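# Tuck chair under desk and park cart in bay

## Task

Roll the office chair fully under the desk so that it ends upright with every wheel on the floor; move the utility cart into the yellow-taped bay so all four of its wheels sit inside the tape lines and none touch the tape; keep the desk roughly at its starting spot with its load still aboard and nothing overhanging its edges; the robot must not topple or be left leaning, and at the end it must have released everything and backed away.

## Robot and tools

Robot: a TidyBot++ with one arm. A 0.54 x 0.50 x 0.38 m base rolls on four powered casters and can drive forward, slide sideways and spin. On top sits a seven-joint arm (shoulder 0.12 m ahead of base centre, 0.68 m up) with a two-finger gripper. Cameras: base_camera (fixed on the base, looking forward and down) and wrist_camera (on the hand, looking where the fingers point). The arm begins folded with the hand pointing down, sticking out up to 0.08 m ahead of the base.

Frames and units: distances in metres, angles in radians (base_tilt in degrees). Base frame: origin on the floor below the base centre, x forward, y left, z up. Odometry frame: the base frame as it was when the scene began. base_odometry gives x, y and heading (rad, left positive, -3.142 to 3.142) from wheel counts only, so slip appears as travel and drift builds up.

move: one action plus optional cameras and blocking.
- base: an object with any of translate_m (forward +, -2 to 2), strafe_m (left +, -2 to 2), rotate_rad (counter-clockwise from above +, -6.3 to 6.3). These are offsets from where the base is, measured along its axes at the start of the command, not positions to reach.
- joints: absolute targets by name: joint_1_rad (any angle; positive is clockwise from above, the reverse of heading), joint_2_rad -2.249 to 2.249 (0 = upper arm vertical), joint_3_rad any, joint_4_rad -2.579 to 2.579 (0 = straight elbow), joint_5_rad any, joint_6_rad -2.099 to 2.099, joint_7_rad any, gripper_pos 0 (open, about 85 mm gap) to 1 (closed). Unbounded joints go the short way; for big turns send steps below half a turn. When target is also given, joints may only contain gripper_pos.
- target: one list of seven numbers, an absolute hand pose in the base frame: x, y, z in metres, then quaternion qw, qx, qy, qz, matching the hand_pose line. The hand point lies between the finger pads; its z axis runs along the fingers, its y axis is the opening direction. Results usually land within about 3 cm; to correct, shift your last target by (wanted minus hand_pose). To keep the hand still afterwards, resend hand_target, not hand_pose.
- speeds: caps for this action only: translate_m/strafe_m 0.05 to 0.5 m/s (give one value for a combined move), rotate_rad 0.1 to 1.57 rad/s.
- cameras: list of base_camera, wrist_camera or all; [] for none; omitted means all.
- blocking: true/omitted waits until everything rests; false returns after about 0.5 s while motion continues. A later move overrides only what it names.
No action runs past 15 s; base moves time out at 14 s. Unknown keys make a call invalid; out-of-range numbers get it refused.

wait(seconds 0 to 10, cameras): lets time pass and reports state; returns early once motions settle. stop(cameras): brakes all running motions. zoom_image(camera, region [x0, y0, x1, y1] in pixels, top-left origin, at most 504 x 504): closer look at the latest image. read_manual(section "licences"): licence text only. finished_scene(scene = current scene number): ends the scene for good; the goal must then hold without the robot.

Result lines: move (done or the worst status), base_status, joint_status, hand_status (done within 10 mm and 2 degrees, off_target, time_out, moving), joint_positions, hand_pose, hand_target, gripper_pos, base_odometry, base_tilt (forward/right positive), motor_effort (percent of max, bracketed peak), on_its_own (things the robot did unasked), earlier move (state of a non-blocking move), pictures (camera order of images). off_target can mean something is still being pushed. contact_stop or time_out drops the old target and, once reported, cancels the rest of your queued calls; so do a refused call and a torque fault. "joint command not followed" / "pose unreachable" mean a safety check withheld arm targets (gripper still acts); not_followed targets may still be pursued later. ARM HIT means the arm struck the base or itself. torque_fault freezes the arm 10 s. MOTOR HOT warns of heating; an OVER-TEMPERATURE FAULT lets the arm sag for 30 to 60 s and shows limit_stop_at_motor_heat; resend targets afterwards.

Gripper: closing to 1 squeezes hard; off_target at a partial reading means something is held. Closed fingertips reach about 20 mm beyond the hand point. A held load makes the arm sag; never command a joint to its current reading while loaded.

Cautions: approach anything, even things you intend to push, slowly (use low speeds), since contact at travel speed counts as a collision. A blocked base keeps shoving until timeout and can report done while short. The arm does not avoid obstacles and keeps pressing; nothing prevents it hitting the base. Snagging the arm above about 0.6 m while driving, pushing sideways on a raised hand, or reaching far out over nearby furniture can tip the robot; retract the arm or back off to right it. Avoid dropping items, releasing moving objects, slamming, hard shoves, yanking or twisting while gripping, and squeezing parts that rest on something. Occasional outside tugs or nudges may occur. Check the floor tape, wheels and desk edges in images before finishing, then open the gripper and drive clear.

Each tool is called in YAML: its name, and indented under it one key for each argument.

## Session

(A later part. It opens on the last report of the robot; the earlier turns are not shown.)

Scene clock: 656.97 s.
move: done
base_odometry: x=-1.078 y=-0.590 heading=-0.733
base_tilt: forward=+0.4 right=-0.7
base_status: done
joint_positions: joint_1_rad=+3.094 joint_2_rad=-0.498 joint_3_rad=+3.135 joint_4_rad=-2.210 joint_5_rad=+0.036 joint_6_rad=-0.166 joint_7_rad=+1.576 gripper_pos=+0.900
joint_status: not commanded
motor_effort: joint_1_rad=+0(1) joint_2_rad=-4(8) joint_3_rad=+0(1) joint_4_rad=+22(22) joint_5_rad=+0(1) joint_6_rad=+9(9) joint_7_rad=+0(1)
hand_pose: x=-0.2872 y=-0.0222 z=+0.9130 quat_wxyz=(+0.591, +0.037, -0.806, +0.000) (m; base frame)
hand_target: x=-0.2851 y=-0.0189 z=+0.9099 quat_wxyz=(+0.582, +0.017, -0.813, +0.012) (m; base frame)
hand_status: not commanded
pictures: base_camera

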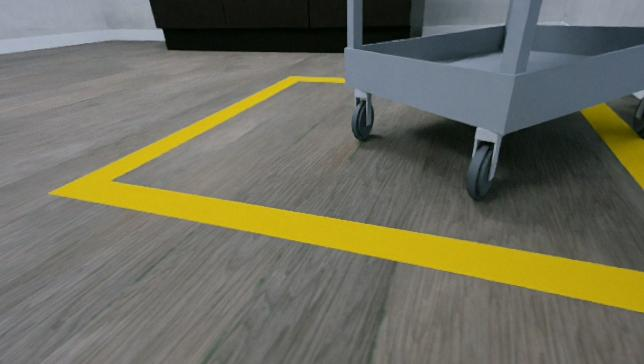

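move:
  base: {"strafe_m":0.55,"translate_m":0.45}
  speeds: {"strafe_m":0.3}
  cameras: []

move:
  base: {"rotate_rad":-1.01}
  joints: {"joint_1_rad":1.5}
  cameras: []

move:
  joints: {"joint_1_rad":0,"gripper_pos":0}

Scene clock: 672.67 s.
move: done
base_odometry: x=-0.375 y=-0.482 heading=-0.732
base_tilt: forward=+0.4 right=-0.7
base_status: done
joint_positions: joint_1_rad=+3.094 joint_2_rad=-0.498 joint_3_rad=+3.135 joint_4_rad=-2.210 joint_5_rad=+0.036 joint_6_rad=-0.166 joint_7_rad=+1.576 gripper_pos=+0.900
joint_status: not commanded
motor_effort: joint_1_rad=+0(1) joint_2_rad=-4(6) joint_3_rad=-1(1) joint_4_rad=+22(22) joint_5_rad=-1(1) joint_6_rad=+9(9) joint_7_rad=+0(0)
hand_pose: x=-0.2872 y=-0.0222 z=+0.9130 quat_wxyz=(+0.591, +0.037, -0.806, +0.000) (m; base frame)
hand_target: x=-0.2851 y=-0.0189 z=+0.9099 quat_wxyz=(+0.582, +0.017, -0.813, +0.012) (m; base frame)
hand_status: not commanded
pictures: none
No camera images: "cameras" was empty.

Scene clock: 675.47 s.
move: done
base_odometry: x=-0.375 y=-0.482 heading=-1.742
base_tilt: forward=+0.4 right=-0.8
base_status: done
joint_positions: joint_1_rad=+1.517 joint_2_rad=-0.498 joint_3_rad=+3.135 joint_4_rad=-2.210 joint_5_rad=+0.036 joint_6_rad=-0.166 joint_7_rad=+1.576 gripper_pos=+0.900
joint_status: all done
motor_effort: joint_1_rad=-1(2) joint_2_rad=-4(5) joint_3_rad=+0(1) joint_4_rad=+21(22) joint_5_rad=-1(1) joint_6_rad=+9(9) joint_7_rad=+0(1)
hand_pose: x=+0.1436 y=-0.4060 z=+0.9130 quat_wxyz=(+0.416, +0.598, -0.542, +0.419) (m; base frame)
hand_target: x=+0.1497 y=-0.4034 z=+0.9099 quat_wxyz=(+0.396, +0.595, -0.554, +0.426) (m; base frame)
hand_status: not commanded
pictures: none
No camera images: "cameras" was empty.

Scene clock: 678.20 s.
move: done
base_odometry: x=-0.375 y=-0.482 heading=-1.742
base_tilt: forward=+0.4 right=-0.8
base_status: not commanded
joint_positions: joint_1_rad=+0.017 joint_2_rad=-0.498 joint_3_rad=+3.135 joint_4_rad=-2.210 joint_5_rad=+0.036 joint_6_rad=-0.166 joint_7_rad=+1.576 gripper_pos=+0.000
joint_status: all done
motor_effort: joint_1_rad=-1(2) joint_2_rad=-4(5) joint_3_rad=+0(1) joint_4_rad=+21(22) joint_5_rad=+0(1) joint_6_rad=+9(9) joint_7_rad=+0(1)
hand_pose: x=+0.5257 y=-0.0042 z=+0.9130 quat_wxyz=(+0.019, +0.807, +0.011, +0.590) (m; base frame)
hand_target: x=+0.5236 y=+0.0021 z=+0.9099 quat_wxyz=(+0.000, +0.813, +0.000, +0.582) (m; base frame)
hand_status: not commanded
pictures: base_camera, wrist_camera
camera_calibration:
wrist_camera: T_world_to_cam=[[0.00968693, -0.999952, -0.00137476, -0.00212365], [-0.34106, -0.00201159, -0.940039, 1.08923], [0.939992, 0.00957497, -0.341063, -0.0460126], [0, 0, 0, 1]] pos_world=[0.414765, 0.000508105, 1.00822]

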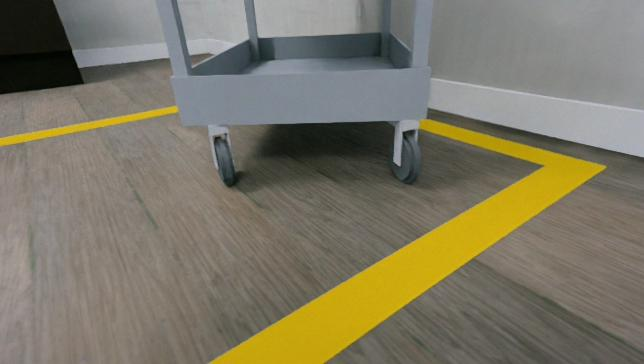

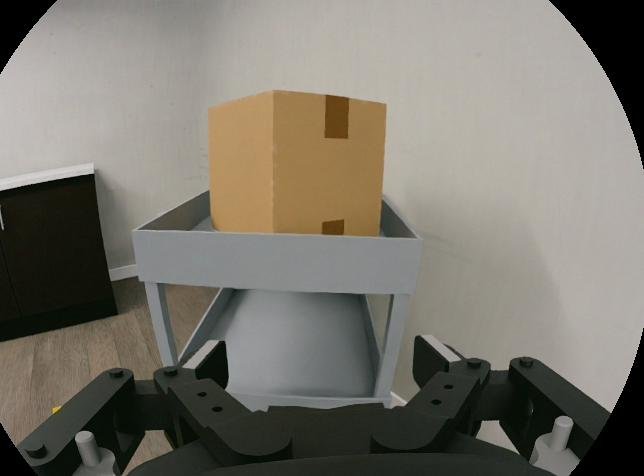

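move:
  target: [0.58, 0.21, 0.62, 0, 0.707, 0, 0.707]

Scene clock: 697.37 s.
move: off_target
base_odometry: x=-0.375 y=-0.482 heading=-1.742
base_tilt: forward=+0.4 right=-0.8
base_status: not commanded
joint_positions: joint_1_rad=+1.375 joint_2_rad=-1.589 joint_3_rad=+1.382 joint_4_rad=-2.421 joint_5_rad=-0.276 joint_6_rad=+0.665 joint_7_rad=+0.234 gripper_pos=+0.000
joint_status: not commanded
motor_effort: joint_1_rad=-1(2) joint_2_rad=+24(26) joint_3_rad=+15(16) joint_4_rad=-2(22) joint_5_rad=-5(6) joint_6_rad=+2(9) joint_7_rad=+0(1)
hand_pose: x=+0.5805 y=+0.2157 z=+0.6230 quat_wxyz=(+0.026, +0.711, +0.023, +0.702) (m; base frame)
hand_target: x=+0.5794 y=+0.2092 z=+0.6218 quat_wxyz=(+0.002, +0.705, -0.001, +0.709) (m; base frame)
hand_status: off_target (0.006 m and 4.1 deg from the pose sent, 0.367 m and 17.8 deg at the start)
pictures: base_camera, wrist_camera
camera_calibration:
wrist_camera: T_world_to_cam=[[0.0227192, -0.999263, 0.030937, 0.188944], [-0.0531754, -0.032109, -0.998069, 0.711206], [0.998327, 0.0210303, -0.0538657, -0.413748], [0, 0, 0, 1]] pos_world=[0.446582, 0.220343, 0.6817]

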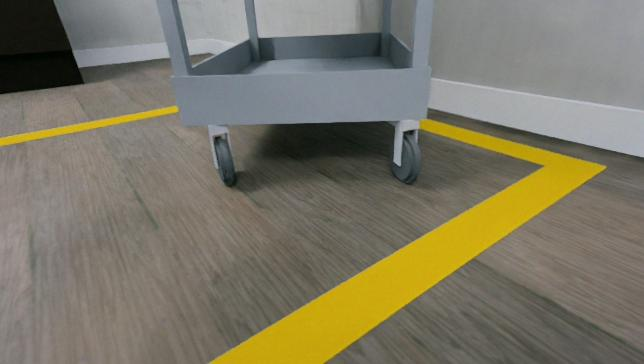

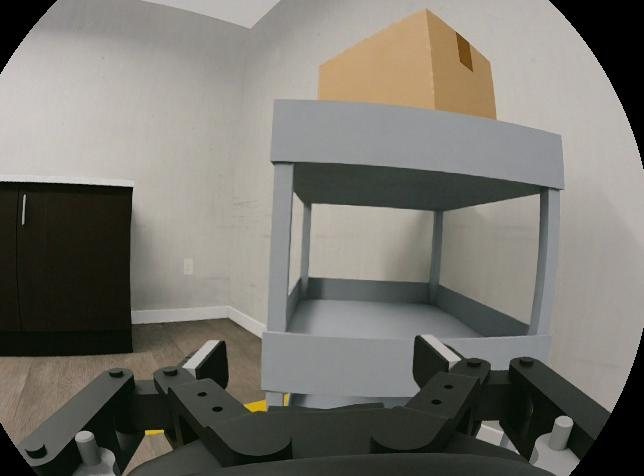

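move:
  target: [0.58, 0.205, 0.645, 0, 0.707, 0, 0.707]
  cameras: []

move:
  base: {"translate_m":0.2,"strafe_m":0.038}
  speeds: {"translate_m":0.1}
  cameras: ["wrist_camera"]

Scene clock: 703.67 s.
move: done
base_odometry: x=-0.375 y=-0.482 heading=-1.742
base_tilt: forward=+0.4 right=-0.8
base_status: not commanded
joint_positions: joint_1_rad=+1.395 joint_2_rad=-1.521 joint_3_rad=+1.382 joint_4_rad=-2.450 joint_5_rad=-0.277 joint_6_rad=+0.713 joint_7_rad=+0.233 gripper_pos=+0.000
joint_status: not commanded
motor_effort: joint_1_rad=-1(1) joint_2_rad=+25(26) joint_3_rad=+15(15) joint_4_rad=-2(3) joint_5_rad=-5(7) joint_6_rad=+2(3) joint_7_rad=+0(0)
hand_pose: x=+0.5787 y=+0.2085 z=+0.6358 quat_wxyz=(+0.004, +0.712, +0.000, +0.702) (m; base frame)
hand_target: x=+0.5796 y=+0.2045 z=+0.6461 quat_wxyz=(+0.001, +0.706, -0.001, +0.708) (m; base frame)
hand_status: done (0.010 m and 1.0 deg from the pose sent, 0.024 m and 4.1 deg at the start)
pictures: none
No camera images: "cameras" was empty.

Scene clock: 706.30 s.
move: done
base_odometry: x=-0.372 y=-0.686 heading=-1.742
base_tilt: forward=+0.4 right=-0.8
base_status: done
joint_positions: joint_1_rad=+1.403 joint_2_rad=-1.521 joint_3_rad=+1.382 joint_4_rad=-2.454 joint_5_rad=-0.277 joint_6_rad=+0.715 joint_7_rad=+0.233 gripper_pos=+0.000
joint_status: not commanded
motor_effort: joint_1_rad=-1(2) joint_2_rad=+25(25) joint_3_rad=+15(15) joint_4_rad=-2(3) joint_5_rad=-6(6) joint_6_rad=+3(3) joint_7_rad=+1(1)
hand_pose: x=+0.5795 y=+0.2033 z=+0.6361 quat_wxyz=(+0.008, +0.712, -0.003, +0.702) (m; base frame)
hand_target: x=+0.5796 y=+0.2045 z=+0.6461 quat_wxyz=(+0.001, +0.706, -0.001, +0.708) (m; base frame)
hand_status: not commanded
pictures: wrist_camera
camera_calibration:
wrist_camera: T_world_to_cam=[[0.0109283, -0.999417, -0.0323339, 0.223298], [-0.0550169, 0.0316859, -0.997983, 0.711865], [0.998426, 0.0126852, -0.0546386, -0.409632], [0, 0, 0, 1]] pos_world=[0.445711, 0.205808, 0.695267]

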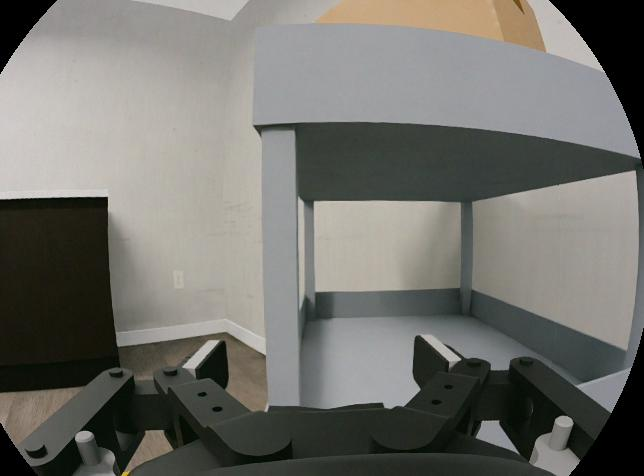

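move:
  base: {"translate_m":0.12,"strafe_m":0.03}
  speeds: {"translate_m":0.06}
  cameras: ["wrist_camera"]

Scene clock: 712.40 s.
move: done
base_odometry: x=-0.363 y=-0.809 heading=-1.743
base_tilt: forward=+0.4 right=-0.8
base_status: done
joint_positions: joint_1_rad=+1.404 joint_2_rad=-1.521 joint_3_rad=+1.382 joint_4_rad=-2.455 joint_5_rad=-0.277 joint_6_rad=+0.715 joint_7_rad=+0.233 gripper_pos=+0.000
joint_status: not commanded
motor_effort: joint_1_rad=-1(2) joint_2_rad=+24(25) joint_3_rad=+14(15) joint_4_rad=-2(3) joint_5_rad=-6(6) joint_6_rad=+3(3) joint_7_rad=+0(1)
hand_pose: x=+0.5795 y=+0.2022 z=+0.6361 quat_wxyz=(+0.009, +0.712, -0.004, +0.702) (m; base frame)
hand_target: x=+0.5796 y=+0.2045 z=+0.6461 quat_wxyz=(+0.001, +0.706, -0.001, +0.708) (m; base frame)
hand_status: not commanded
pictures: wrist_camera
camera_calibration:
wrist_camera: T_world_to_cam=[[0.008902, -0.999445, -0.0320996, 0.22322], [-0.054879, 0.0315642, -0.997994, 0.711919], [0.998453, 0.0106457, -0.0545676, -0.40926], [0, 0, 0, 1]] pos_world=[0.44571, 0.204982, 0.695324]

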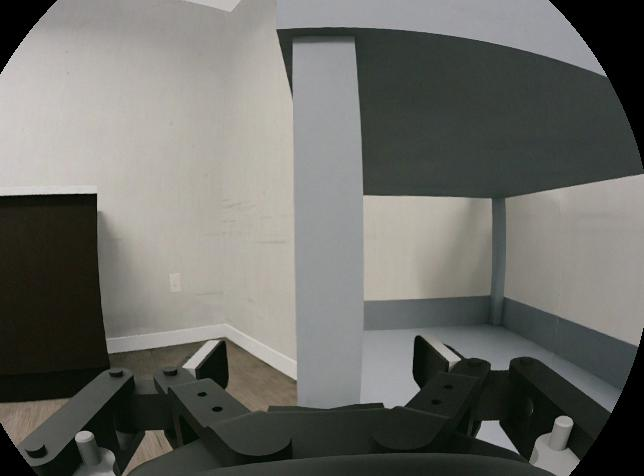

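move:
  base: {"translate_m":0.02}
  speeds: {"translate_m":0.05}
  cameras: []

move:
  joints: {"gripper_pos":0.85}
  cameras: ["wrist_camera"]

Scene clock: 715.80 s.
move: done
base_odometry: x=-0.366 y=-0.829 heading=-1.742
base_tilt: forward=+0.4 right=-0.8
base_status: done
joint_positions: joint_1_rad=+1.405 joint_2_rad=-1.521 joint_3_rad=+1.382 joint_4_rad=-2.456 joint_5_rad=-0.277 joint_6_rad=+0.716 joint_7_rad=+0.233 gripper_pos=+0.000
joint_status: not commanded
motor_effort: joint_1_rad=+0(3) joint_2_rad=+24(25) joint_3_rad=+14(15) joint_4_rad=-2(3) joint_5_rad=-6(6) joint_6_rad=+2(3) joint_7_rad=+0(1)
hand_pose: x=+0.5794 y=+0.2017 z=+0.6362 quat_wxyz=(+0.009, +0.712, -0.004, +0.702) (m; base frame)
hand_target: x=+0.5796 y=+0.2045 z=+0.6461 quat_wxyz=(+0.001, +0.706, -0.001, +0.708) (m; base frame)
hand_status: not commanded
pictures: none
No camera images: "cameras" was empty.

Scene clock: 716.83 s.
move: off_target
base_odometry: x=-0.366 y=-0.829 heading=-1.742
base_tilt: forward=+0.4 right=-0.8
base_status: not commanded
joint_positions: joint_1_rad=+1.406 joint_2_rad=-1.520 joint_3_rad=+1.382 joint_4_rad=-2.461 joint_5_rad=-0.277 joint_6_rad=+0.716 joint_7_rad=+0.233 gripper_pos=+0.741
joint_status: gripper_pos off_target (ended at +0.741, target +0.850)
motor_effort: joint_1_rad=-1(4) joint_2_rad=+24(25) joint_3_rad=+18(19) joint_4_rad=-1(2) joint_5_rad=-6(7) joint_6_rad=+5(7) joint_7_rad=+3(3)
hand_pose: x=+0.5786 y=+0.1978 z=+0.6365 quat_wxyz=(+0.012, +0.712, -0.006, +0.702) (m; base frame)
hand_target: x=+0.5796 y=+0.2045 z=+0.6461 quat_wxyz=(+0.001, +0.706, -0.001, +0.708) (m; base frame)
hand_status: not commanded
pictures: wrist_camera
camera_calibration:
wrist_camera: T_world_to_cam=[[0.000829935, -0.999498, -0.0316581, 0.223286], [-0.0547346, 0.0315653, -0.998002, 0.712268], [0.998501, 0.00256107, -0.0546809, -0.406696], [0, 0, 0, 1]] pos_world=[0.444886, 0.201733, 0.695675]

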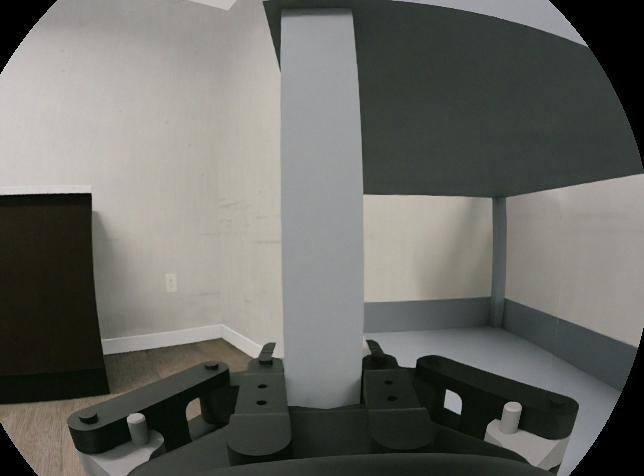

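move:
  base: {"translate_m":-0.18,"strafe_m":0.22}
  speeds: {"translate_m":0.05}
  cameras: ["base_camera","wrist_camera"]

Scene clock: 726.40 s.
move: done
base_odometry: x=-0.119 y=-0.689 heading=-1.742
base_tilt: forward=+0.4 right=-0.7
base_status: done
joint_positions: joint_1_rad=+1.416 joint_2_rad=-1.520 joint_3_rad=+1.380 joint_4_rad=-2.410 joint_5_rad=-0.277 joint_6_rad=+0.755 joint_7_rad=+0.233 gripper_pos=+0.742
joint_status: not commanded
motor_effort: joint_1_rad=+1(12) joint_2_rad=+27(28) joint_3_rad=+21(23) joint_4_rad=-10(14) joint_5_rad=-10(13) joint_6_rad=-2(10) joint_7_rad=+1(2)
hand_pose: x=+0.5904 y=+0.2335 z=+0.6365 quat_wxyz=(-0.020, +0.709, +0.018, +0.704) (m; base frame)
hand_target: x=+0.5796 y=+0.2045 z=+0.6461 quat_wxyz=(+0.001, +0.706, -0.001, +0.708) (m; base frame)
hand_status: not commanded
pictures: base_camera, wrist_camera
camera_calibration:
wrist_camera: T_world_to_cam=[[0.0803642, -0.995902, -0.0414798, 0.217376], [-0.0501467, 0.0375221, -0.998037, 0.707735], [0.995503, 0.0822865, -0.0469257, -0.44035], [0, 0, 0, 1]] pos_world=[0.456391, 0.226164, 0.694699]

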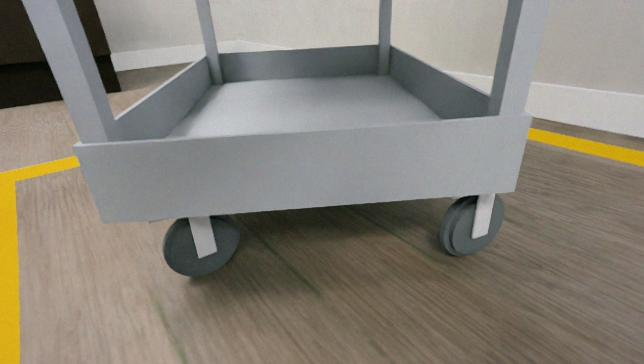

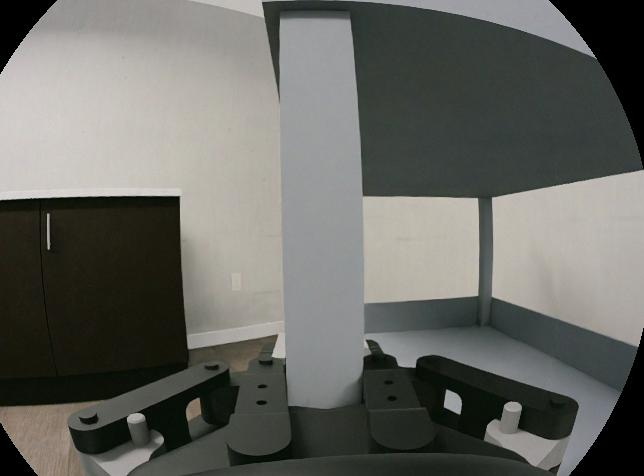

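move:
  joints: {"gripper_pos":0}
  cameras: []

move:
  base: {"translate_m":-0.5}
  speeds: {"translate_m":0.15}
  cameras: ["base_camera"]

Scene clock: 730.50 s.
move: done
base_odometry: x=-0.119 y=-0.689 heading=-1.742
base_tilt: forward=+0.4 right=-0.8
base_status: not commanded
joint_positions: joint_1_rad=+1.415 joint_2_rad=-1.520 joint_3_rad=+1.385 joint_4_rad=-2.456 joint_5_rad=-0.277 joint_6_rad=+0.755 joint_7_rad=+0.233 gripper_pos=+0.000
joint_status: all done
motor_effort: joint_1_rad=-1(3) joint_2_rad=+25(27) joint_3_rad=+14(21) joint_4_rad=-2(11) joint_5_rad=-6(10) joint_6_rad=+2(3) joint_7_rad=+0(1)
hand_pose: x=+0.5817 y=+0.2083 z=+0.6405 quat_wxyz=(-0.001, +0.708, +0.005, +0.706) (m; base frame)
hand_target: x=+0.5796 y=+0.2045 z=+0.6461 quat_wxyz=(+0.001, +0.706, -0.001, +0.708) (m; base frame)
hand_status: not commanded
pictures: none
No camera images: "cameras" was empty.

Scene clock: 734.50 s.
move: done
base_odometry: x=-0.033 y=-0.197 heading=-1.742
base_tilt: forward=+0.4 right=-0.7
base_status: done
joint_positions: joint_1_rad=+1.414 joint_2_rad=-1.520 joint_3_rad=+1.385 joint_4_rad=-2.457 joint_5_rad=-0.277 joint_6_rad=+0.755 joint_7_rad=+0.233 gripper_pos=+0.000
joint_status: not commanded
motor_effort: joint_1_rad=+0(3) joint_2_rad=+24(26) joint_3_rad=+14(15) joint_4_rad=-2(3) joint_5_rad=-5(7) joint_6_rad=+2(3) joint_7_rad=+0(0)
hand_pose: x=+0.5813 y=+0.2089 z=+0.6405 quat_wxyz=(-0.001, +0.708, +0.006, +0.706) (m; base frame)
hand_target: x=+0.5796 y=+0.2045 z=+0.6461 quat_wxyz=(+0.001, +0.706, -0.001, +0.708) (m; base frame)
hand_status: not commanded
pictures: base_camera

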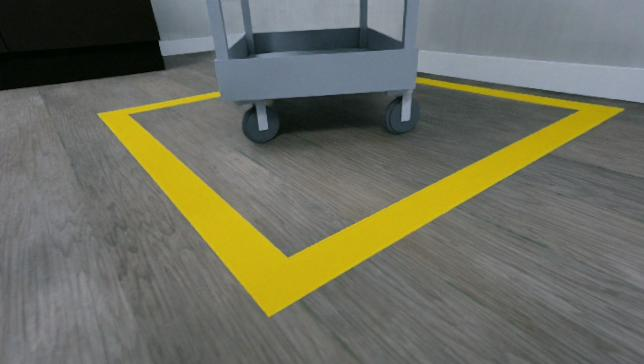

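move:
  base: {"translate_m":-0.3}
  cameras: ["wrist_camera"]

finished_scene:
  scene: 2

Scene clock: 742.30 s.
move: done
base_odometry: x=+0.018 y=+0.099 heading=-1.742
base_tilt: forward=+0.4 right=-0.7
base_status: done
joint_positions: joint_1_rad=+1.409 joint_2_rad=-1.520 joint_3_rad=+1.385 joint_4_rad=-2.458 joint_5_rad=-0.277 joint_6_rad=+0.755 joint_7_rad=+0.233 gripper_pos=+0.000
joint_status: not commanded
motor_effort: joint_1_rad=-1(3) joint_2_rad=+25(25) joint_3_rad=+14(15) joint_4_rad=-1(3) joint_5_rad=-5(7) joint_6_rad=+2(3) joint_7_rad=+0(1)
hand_pose: x=+0.5800 y=+0.2102 z=+0.6405 quat_wxyz=(-0.002, +0.708, +0.007, +0.706) (m; base frame)
hand_target: x=+0.5796 y=+0.2045 z=+0.6461 quat_wxyz=(+0.001, +0.706, -0.001, +0.708) (m; base frame)
hand_status: not commanded
pictures: wrist_camera
camera_calibration:
wrist_camera: T_world_to_cam=[[0.0398582, -0.998665, -0.0328572, 0.213778], [-0.0443115, 0.0310844, -0.998534, 0.710418], [0.998222, 0.0412557, -0.0430134, -0.423388], [0, 0, 0, 1]] pos_world=[0.445594, 0.208877, 0.698189]

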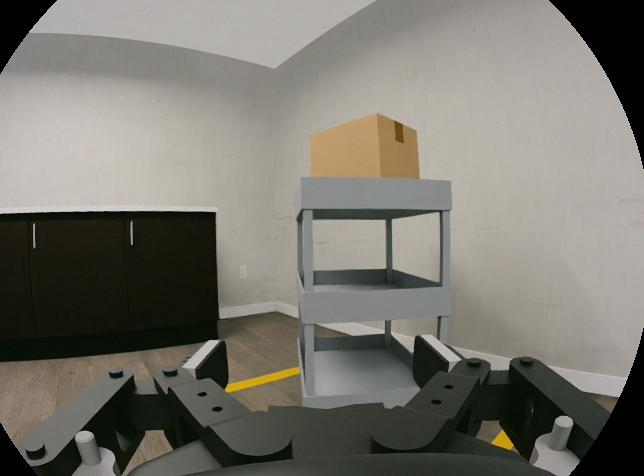

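The scene is finished: the task was done.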